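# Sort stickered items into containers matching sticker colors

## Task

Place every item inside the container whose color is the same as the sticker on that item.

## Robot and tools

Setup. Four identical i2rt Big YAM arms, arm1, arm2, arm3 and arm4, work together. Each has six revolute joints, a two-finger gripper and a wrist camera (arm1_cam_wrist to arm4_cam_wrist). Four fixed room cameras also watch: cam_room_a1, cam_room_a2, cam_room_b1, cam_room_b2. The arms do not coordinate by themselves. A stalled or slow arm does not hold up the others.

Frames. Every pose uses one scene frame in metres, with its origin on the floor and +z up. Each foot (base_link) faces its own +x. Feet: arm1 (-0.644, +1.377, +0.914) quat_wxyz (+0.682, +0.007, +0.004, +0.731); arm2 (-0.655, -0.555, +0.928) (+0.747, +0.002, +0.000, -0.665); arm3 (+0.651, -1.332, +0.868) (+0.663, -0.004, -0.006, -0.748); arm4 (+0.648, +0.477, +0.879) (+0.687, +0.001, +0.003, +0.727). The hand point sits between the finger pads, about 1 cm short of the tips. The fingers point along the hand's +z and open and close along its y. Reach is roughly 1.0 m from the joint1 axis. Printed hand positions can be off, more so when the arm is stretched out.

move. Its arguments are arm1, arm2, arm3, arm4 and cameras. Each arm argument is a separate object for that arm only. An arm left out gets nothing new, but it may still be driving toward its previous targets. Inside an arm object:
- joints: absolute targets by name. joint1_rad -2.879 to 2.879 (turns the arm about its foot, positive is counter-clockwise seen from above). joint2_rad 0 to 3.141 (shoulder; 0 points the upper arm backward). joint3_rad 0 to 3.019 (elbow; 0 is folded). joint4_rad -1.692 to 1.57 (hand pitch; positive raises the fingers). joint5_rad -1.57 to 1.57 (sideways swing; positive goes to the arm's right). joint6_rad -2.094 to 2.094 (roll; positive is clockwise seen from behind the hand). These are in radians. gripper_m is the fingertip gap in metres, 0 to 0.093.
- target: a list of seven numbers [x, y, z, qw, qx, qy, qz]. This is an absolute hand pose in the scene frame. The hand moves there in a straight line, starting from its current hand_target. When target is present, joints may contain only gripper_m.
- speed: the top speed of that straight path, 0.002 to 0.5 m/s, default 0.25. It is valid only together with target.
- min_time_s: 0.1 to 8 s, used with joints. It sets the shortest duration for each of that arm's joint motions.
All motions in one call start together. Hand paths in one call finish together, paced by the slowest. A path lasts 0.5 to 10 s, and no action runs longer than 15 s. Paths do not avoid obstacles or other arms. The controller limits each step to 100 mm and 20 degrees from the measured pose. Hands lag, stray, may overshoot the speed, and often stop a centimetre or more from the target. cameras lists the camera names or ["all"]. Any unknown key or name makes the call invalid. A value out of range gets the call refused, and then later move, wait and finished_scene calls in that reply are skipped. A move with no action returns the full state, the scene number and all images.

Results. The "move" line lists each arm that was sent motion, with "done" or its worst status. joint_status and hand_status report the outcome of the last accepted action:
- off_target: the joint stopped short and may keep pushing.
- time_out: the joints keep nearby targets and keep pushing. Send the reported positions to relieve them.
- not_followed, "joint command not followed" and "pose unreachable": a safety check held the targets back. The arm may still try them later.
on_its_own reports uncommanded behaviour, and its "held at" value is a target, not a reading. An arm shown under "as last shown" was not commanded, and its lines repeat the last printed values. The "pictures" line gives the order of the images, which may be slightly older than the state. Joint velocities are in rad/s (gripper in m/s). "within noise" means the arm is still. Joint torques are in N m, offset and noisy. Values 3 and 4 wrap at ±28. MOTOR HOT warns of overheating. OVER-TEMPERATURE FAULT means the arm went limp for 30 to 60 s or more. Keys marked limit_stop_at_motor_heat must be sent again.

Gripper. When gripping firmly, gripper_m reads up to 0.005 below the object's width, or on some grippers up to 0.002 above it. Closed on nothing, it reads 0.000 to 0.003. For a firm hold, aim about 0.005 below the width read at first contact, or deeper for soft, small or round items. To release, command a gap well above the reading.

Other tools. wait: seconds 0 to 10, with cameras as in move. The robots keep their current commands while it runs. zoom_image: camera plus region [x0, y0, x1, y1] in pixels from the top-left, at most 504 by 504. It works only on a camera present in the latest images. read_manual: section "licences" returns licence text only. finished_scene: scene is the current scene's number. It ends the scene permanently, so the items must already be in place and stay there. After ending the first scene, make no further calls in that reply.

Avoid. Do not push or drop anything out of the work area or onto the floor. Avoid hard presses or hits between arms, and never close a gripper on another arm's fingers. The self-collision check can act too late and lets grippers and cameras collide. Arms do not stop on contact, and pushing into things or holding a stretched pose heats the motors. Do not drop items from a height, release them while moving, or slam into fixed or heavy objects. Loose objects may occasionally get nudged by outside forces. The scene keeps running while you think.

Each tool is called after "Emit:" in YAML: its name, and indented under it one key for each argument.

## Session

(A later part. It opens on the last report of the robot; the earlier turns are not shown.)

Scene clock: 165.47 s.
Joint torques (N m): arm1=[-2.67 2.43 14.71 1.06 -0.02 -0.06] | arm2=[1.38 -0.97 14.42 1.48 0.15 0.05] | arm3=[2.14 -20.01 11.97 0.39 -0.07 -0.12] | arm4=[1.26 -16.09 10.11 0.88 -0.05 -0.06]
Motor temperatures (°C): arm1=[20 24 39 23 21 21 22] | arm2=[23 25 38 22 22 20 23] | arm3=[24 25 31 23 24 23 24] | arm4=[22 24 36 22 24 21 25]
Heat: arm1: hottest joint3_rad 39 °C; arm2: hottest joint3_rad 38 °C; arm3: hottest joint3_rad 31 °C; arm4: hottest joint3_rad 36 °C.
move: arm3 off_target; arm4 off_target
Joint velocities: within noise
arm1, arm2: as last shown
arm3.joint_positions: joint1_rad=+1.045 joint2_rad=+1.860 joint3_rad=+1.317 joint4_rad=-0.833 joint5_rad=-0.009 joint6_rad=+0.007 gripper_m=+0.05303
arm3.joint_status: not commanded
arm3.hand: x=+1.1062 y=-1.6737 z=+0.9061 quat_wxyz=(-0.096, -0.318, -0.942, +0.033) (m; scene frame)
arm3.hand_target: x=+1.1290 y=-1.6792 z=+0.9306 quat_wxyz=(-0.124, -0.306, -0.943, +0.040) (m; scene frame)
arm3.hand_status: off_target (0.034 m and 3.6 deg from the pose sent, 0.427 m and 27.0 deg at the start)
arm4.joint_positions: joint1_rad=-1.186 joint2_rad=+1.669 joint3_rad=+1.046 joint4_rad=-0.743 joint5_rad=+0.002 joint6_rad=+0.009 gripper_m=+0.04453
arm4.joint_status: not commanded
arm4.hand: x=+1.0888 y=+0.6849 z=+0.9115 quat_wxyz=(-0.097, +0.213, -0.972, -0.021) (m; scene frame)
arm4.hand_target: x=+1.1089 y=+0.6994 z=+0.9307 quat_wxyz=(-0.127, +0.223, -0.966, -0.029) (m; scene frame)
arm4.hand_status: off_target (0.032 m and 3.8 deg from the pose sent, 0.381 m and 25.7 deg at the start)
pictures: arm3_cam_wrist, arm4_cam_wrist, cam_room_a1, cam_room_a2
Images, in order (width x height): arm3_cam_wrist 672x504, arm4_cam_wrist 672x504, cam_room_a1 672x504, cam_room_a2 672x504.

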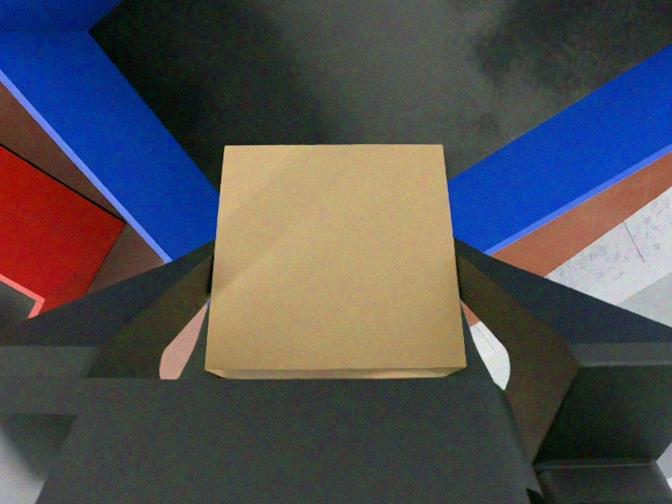

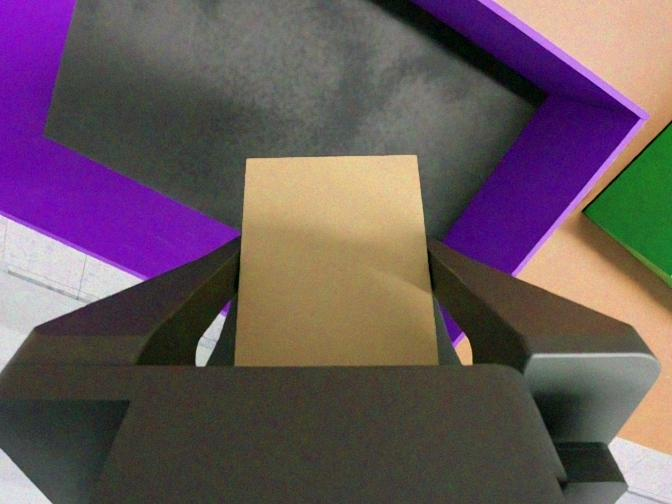

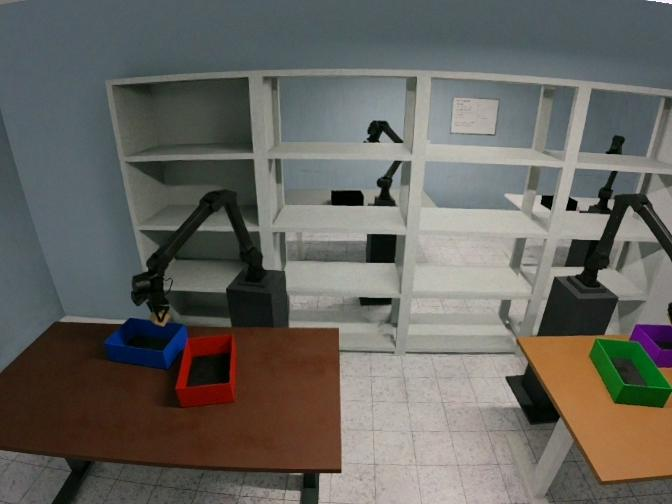

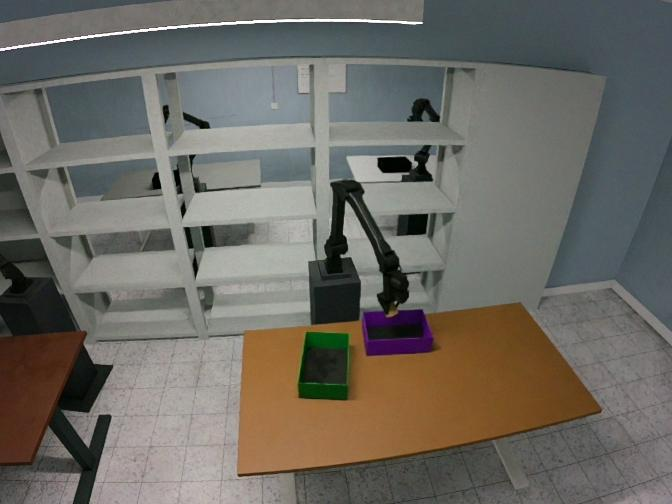

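Emit:
move:
  arm3: {"target":[1.148,-1.718,0.83,0.1241,0.3063,0.9429,-0.0403],"speed":0.15}
  arm4: {"target":[1.108,0.722,0.82,0.1272,-0.2231,0.966,0.0294],"speed":0.15}
  cameras: ["arm3_cam_wrist","arm4_cam_wrist"]

Scene clock: 182.37 s.
Joint torques (N m): arm1=[-2.73 2.26 14.93 1.11 -0.04 -0.03] | arm2=[1.44 -1.14 14.42 1.54 0.16 0.04] | arm3=[0.21 -20.66 11 0.95 -0.09 -0.11] | arm4=[1.2 -16.79 5.94 1.03 0.25 0.18]
Motor temperatures (°C): arm1=[20 24 40 23 21 21 22] | arm2=[23 25 39 22 22 20 23] | arm3=[24 26 30 23 24 23 24] | arm4=[22 25 36 22 24 21 26]
Heat: arm1: hottest joint3_rad 40 °C; arm2: hottest joint3_rad 39 °C; arm3: hottest joint3_rad 30 °C; arm4: hottest joint3_rad 36 °C.
move: arm3 off_target; arm4 done
Joint velocities: within noise
arm1, arm2: as last shown
arm3.joint_positions: joint1_rad=+1.042 joint2_rad=+2.066 joint3_rad=+1.370 joint4_rad=-0.677 joint5_rad=-0.016 joint6_rad=-0.025 gripper_m=+0.05303
arm3.joint_status: not commanded
arm3.hand: x=+1.1328 y=-1.6957 z=+0.8165 quat_wxyz=(-0.099, -0.304, -0.947, +0.032) (m; scene frame)
arm3.hand_target: x=+1.1469 y=-1.7173 z=+0.8307 quat_wxyz=(-0.124, -0.306, -0.943, +0.041) (m; scene frame)
arm3.hand_status: off_target (0.030 m and 3.1 deg from the pose sent, 0.097 m and 3.6 deg at the start)
arm4.joint_positions: joint1_rad=-1.140 joint2_rad=+1.874 joint3_rad=+1.034 joint4_rad=-0.470 joint5_rad=+0.006 joint6_rad=+0.024 gripper_m=+0.04453
arm4.joint_status: not commanded
arm4.hand: x=+1.1066 y=+0.7185 z=+0.8238 quat_wxyz=(-0.124, +0.227, -0.966, -0.029) (m; scene frame)
arm4.hand_target: x=+1.1079 y=+0.7220 z=+0.8200 quat_wxyz=(-0.127, +0.223, -0.966, -0.029) (m; scene frame)
arm4.hand_status: done (0.005 m and 0.6 deg from the pose sent, 0.101 m and 3.8 deg at the start)
pictures: arm3_cam_wrist, arm4_cam_wrist
Images, in order (width x height): arm3_cam_wrist 672x504, arm4_cam_wrist 672x504.

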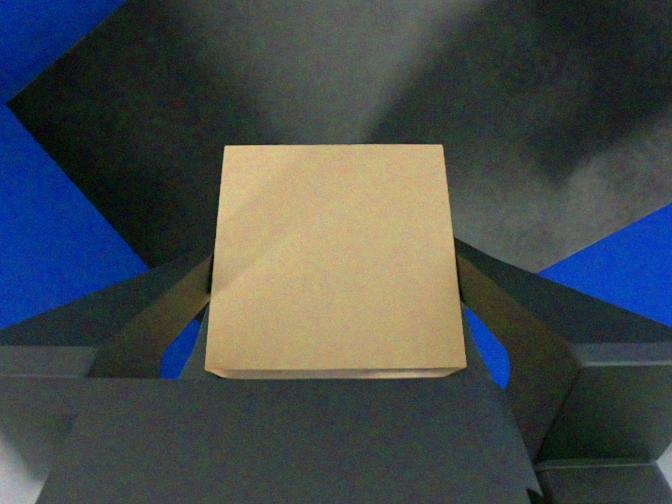

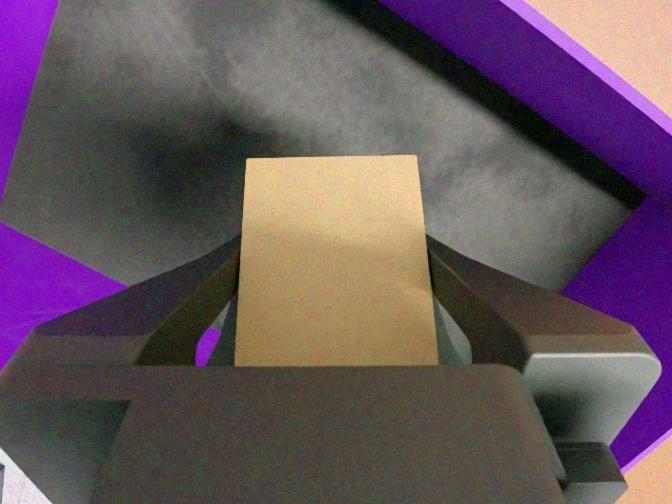

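Emit:
move:
  arm3: {"target":[1.158,-1.733,0.765,0.1241,0.3063,0.9429,-0.0403],"speed":0.1}
  arm4: {"target":[1.108,0.723,0.742,0.1272,-0.2231,0.966,0.0294],"speed":0.1}
  cameras: ["arm3_cam_wrist","arm4_cam_wrist"]

Scene clock: 188.60 s.
Joint torques (N m): arm1=[-3.08 2.26 14.93 1.11 -0.04 -0.05] | arm2=[1.44 -0.91 14.42 1.51 0.15 0.05] | arm3=[-0.09 -18.84 10.03 1.2 -0.05 -0.13] | arm4=[1.2 -16.21 5.18 0.9 0.21 0.19]
Motor temperatures (°C): arm1=[20 24 40 23 21 21 22] | arm2=[23 25 39 22 22 20 23] | arm3=[24 26 31 23 24 23 24] | arm4=[22 25 35 22 24 21 26]
Heat: arm1: hottest joint3_rad 40 °C; arm2: hottest joint3_rad 39 °C; arm3: hottest joint3_rad 31 °C; arm4: hottest joint3_rad 35 °C.
move: arm3 off_target; arm4 off_target
Joint velocities: within noise
arm1.joint_positions: joint1_rad=-2.413 joint2_rad=+0.647 joint3_rad=+1.199 joint4_rad=-1.391 joint5_rad=-0.015 joint6_rad=-0.002 gripper_m=+0.07496
arm1.joint_status: not commanded
arm1.hand: x=-0.4555 y=+1.2019 z=+1.3393 quat_wxyz=(-0.326, -0.348, -0.869, +0.130) (m; scene frame)
arm1.hand_target: x=-0.4586 y=+1.2015 z=+1.3623 quat_wxyz=(-0.342, -0.347, -0.862, +0.140) (m; scene frame)
arm1.hand_status: not commanded
arm2.joint_positions: joint1_rad=+0.822 joint2_rad=+0.651 joint3_rad=+1.202 joint4_rad=-1.386 joint5_rad=+0.005 joint6_rad=+0.010 gripper_m=+0.08492
arm2.joint_status: not commanded
arm2.hand: x=-0.4520 y=-0.7075 z=+1.3582 quat_wxyz=(-0.342, -0.296, -0.885, +0.111) (m; scene frame)
arm2.hand_target: x=-0.4544 y=-0.7039 z=+1.3795 quat_wxyz=(-0.357, -0.289, -0.880, +0.116) (m; scene frame)
arm2.hand_status: not commanded
arm3.joint_positions: joint1_rad=+1.034 joint2_rad=+2.176 joint3_rad=+1.427 joint4_rad=-0.585 joint5_rad=-0.020 joint6_rad=-0.033 gripper_m=+0.05303
arm3.joint_status: not commanded
arm3.hand: x=+1.1521 y=-1.7163 z=+0.7752 quat_wxyz=(-0.117, -0.304, -0.945, +0.037) (m; scene frame)
arm3.hand_target: x=+1.1573 y=-1.7324 z=+0.7656 quat_wxyz=(-0.124, -0.306, -0.943, +0.040) (m; scene frame)
arm3.hand_status: off_target (0.020 m and 1.0 deg from the pose sent, 0.068 m and 3.1 deg at the start)
arm4.joint_positions: joint1_rad=-1.140 joint2_rad=+2.035 joint3_rad=+1.026 joint4_rad=-0.288 joint5_rad=+0.007 joint6_rad=+0.026 gripper_m=+0.04453
arm4.joint_status: not commanded
arm4.hand: x=+1.1096 y=+0.7202 z=+0.7526 quat_wxyz=(-0.130, +0.226, -0.965, -0.030) (m; scene frame)
arm4.hand_target: x=+1.1078 y=+0.7228 z=+0.7422 quat_wxyz=(-0.127, +0.223, -0.966, -0.029) (m; scene frame)
arm4.hand_status: off_target (0.011 m and 0.5 deg from the pose sent, 0.082 m and 0.6 deg at the start)
pictures: arm3_cam_wrist, arm4_cam_wrist
Images, in order (width x height): arm3_cam_wrist 672x504, arm4_cam_wrist 672x504.

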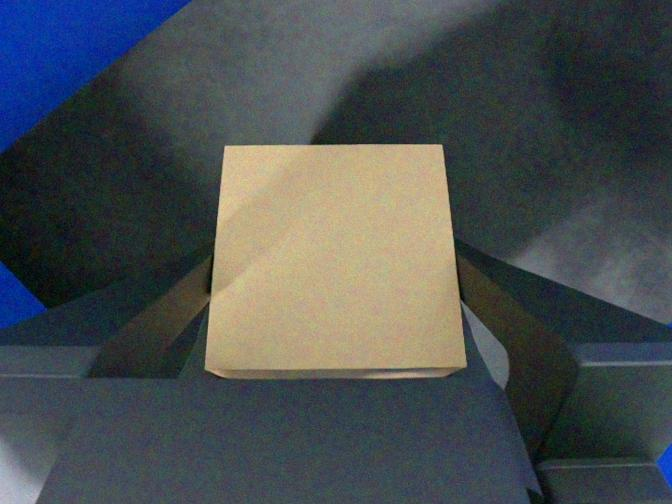

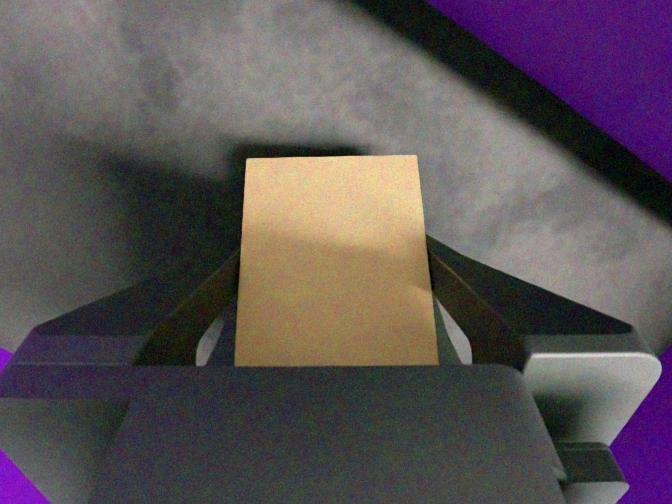

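Both at contact. Release and rise.

Emit:
move:
  arm3: {"joints":{"gripper_m":0.078}}
  arm4: {"joints":{"gripper_m":0.068}}

Emit:
move:
  arm3: {"target":[1.14,-1.70,0.95,0.1241,0.3063,0.9429,-0.0403],"speed":0.18}
  arm4: {"target":[1.09,0.715,0.95,0.1272,-0.2231,0.966,0.0294],"speed":0.18}
  cameras: ["arm3_cam_wrist","arm4_cam_wrist","cam_room_a1","cam_room_a2"]

Scene clock: 193.37 s.
Joint torques (N m): arm1=[-2.43 2.67 14.98 0.98 -0.02 -0.04] | arm2=[1.44 -1.14 14.42 1.5 0.15 0.05] | arm3=[-0.09 -20.84 9.85 0.96 -0.04 -0.12] | arm4=[1.44 -16.38 5.05 0.91 0.15 0.15]
Motor temperatures (°C): arm1=[20 24 41 23 21 21 21] | arm2=[23 25 39 22 22 20 23] | arm3=[24 26 31 23 24 23 24] | arm4=[22 25 35 22 24 21 26]
Heat: arm1: hottest joint3_rad 41 °C; arm2: hottest joint3_rad 39 °C; arm3: hottest joint3_rad 31 °C; arm4: hottest joint3_rad 35 °C.
move: arm3 done; arm4 done
Joint velocities: within noise
arm1, arm2: as last shown
arm3.joint_positions: joint1_rad=+1.034 joint2_rad=+2.200 joint3_rad=+1.427 joint4_rad=-0.580 joint5_rad=-0.020 joint6_rad=-0.033 gripper_m=+0.07797
arm3.joint_status: all done
arm3.hand: x=+1.1487 y=-1.7139 z=+0.7613 quat_wxyz=(-0.108, -0.304, -0.946, +0.034) (m; scene frame)
arm3.hand_target: x=+1.1572 y=-1.7324 z=+0.7656 quat_wxyz=(-0.124, -0.306, -0.943, +0.040) (m; scene frame)
arm3.hand_status: not commanded
arm4.joint_positions: joint1_rad=-1.140 joint2_rad=+2.036 joint3_rad=+1.026 joint4_rad=-0.288 joint5_rad=+0.007 joint6_rad=+0.026 gripper_m=+0.06791
arm4.joint_status: all done
arm4.hand: x=+1.1095 y=+0.7202 z=+0.7524 quat_wxyz=(-0.130, +0.226, -0.965, -0.030) (m; scene frame)
arm4.hand_target: x=+1.1078 y=+0.7228 z=+0.7422 quat_wxyz=(-0.127, +0.223, -0.966, -0.029) (m; scene frame)
arm4.hand_status: not commanded
pictures: none

Scene clock: 195.20 s.
Joint torques (N m): arm1=[-2.67 2.37 14.97 1.18 -0.08 -0.04] | arm2=[1.55 -1.08 14.48 1.5 0.15 0.05] | arm3=[1.55 -20.01 11.29 0.14 0.13 0.03] | arm4=[1.49 -15.91 10.02 -0.01 0.18 0.16]
Motor temperatures (°C): arm1=[20 24 41 23 21 21 21] | arm2=[23 25 39 22 22 20 23] | arm3=[24 26 31 23 24 23 24] | arm4=[22 25 35 22 24 21 26]
Heat: arm1: hottest joint3_rad 41 °C; arm2: hottest joint3_rad 39 °C; arm3: hottest joint3_rad 31 °C; arm4: hottest joint3_rad 35 °C.
move: arm3 off_target; arm4 off_target
Joint velocities: within noise
arm1, arm2: as last shown
arm3.joint_positions: joint1_rad=+1.034 joint2_rad=+1.880 joint3_rad=+1.427 joint4_rad=-0.896 joint5_rad=-0.019 joint6_rad=-0.027 gripper_m=+0.07797
arm3.joint_status: not commanded
arm3.hand: x=+1.1271 y=-1.6953 z=+0.9345 quat_wxyz=(-0.110, -0.307, -0.945, +0.035) (m; scene frame)
arm3.hand_target: x=+1.1396 y=-1.6996 z=+0.9501 quat_wxyz=(-0.124, -0.306, -0.943, +0.040) (m; scene frame)
arm3.hand_status: off_target (0.021 m and 1.7 deg from the pose sent, 0.190 m and 2.0 deg at the start)
arm4.joint_positions: joint1_rad=-1.138 joint2_rad=+1.615 joint3_rad=+1.047 joint4_rad=-0.762 joint5_rad=+0.007 joint6_rad=+0.029 gripper_m=+0.06791
arm4.joint_status: not commanded
arm4.hand: x=+1.0792 y=+0.7053 z=+0.9358 quat_wxyz=(-0.114, +0.226, -0.967, -0.026) (m; scene frame)
arm4.hand_target: x=+1.0894 y=+0.7148 z=+0.9501 quat_wxyz=(-0.127, +0.223, -0.966, -0.030) (m; scene frame)
arm4.hand_status: off_target (0.020 m and 1.6 deg from the pose sent, 0.199 m and 0.5 deg at the start)
pictures: arm3_cam_wrist, arm4_cam_wrist, cam_room_a1, cam_room_a2
Images, in order (width x height): arm3_cam_wrist 672x504, arm4_cam_wrist 672x504, cam_room_a1 672x504, cam_room_a2 672x504.

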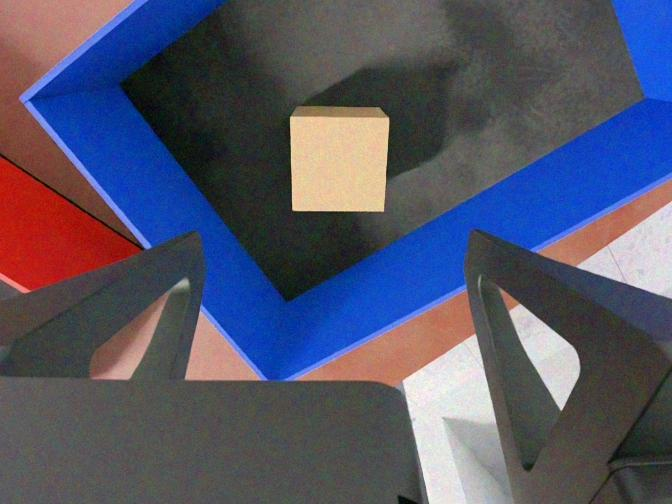

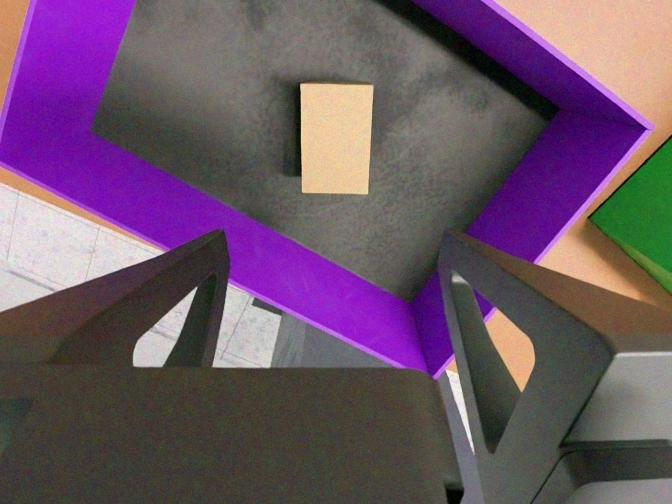

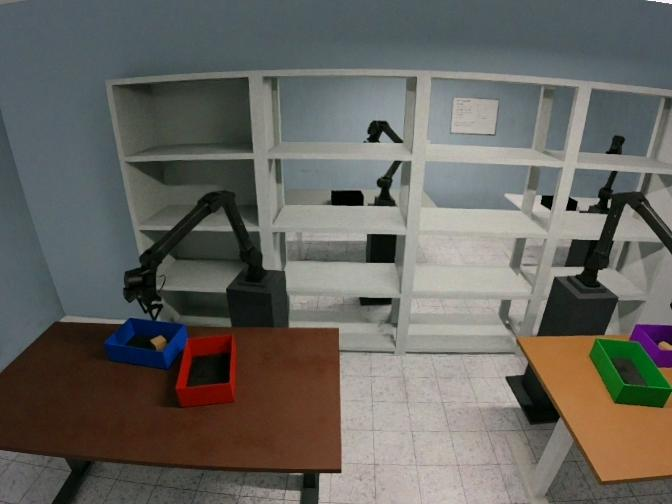

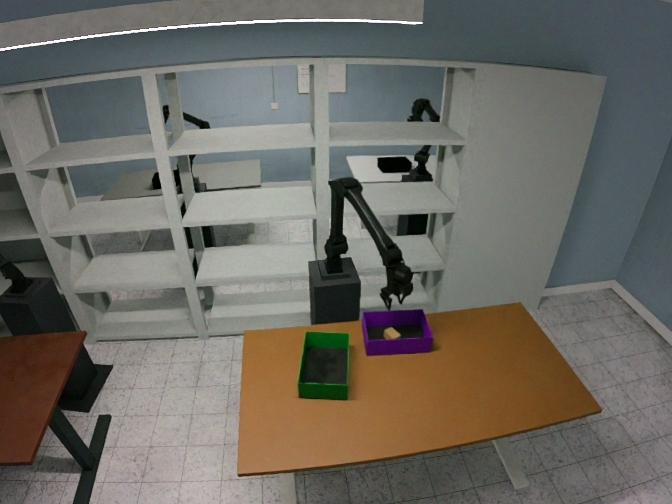

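Emit:
finished_scene:
  scene: 3

The scene is finished: the task was done.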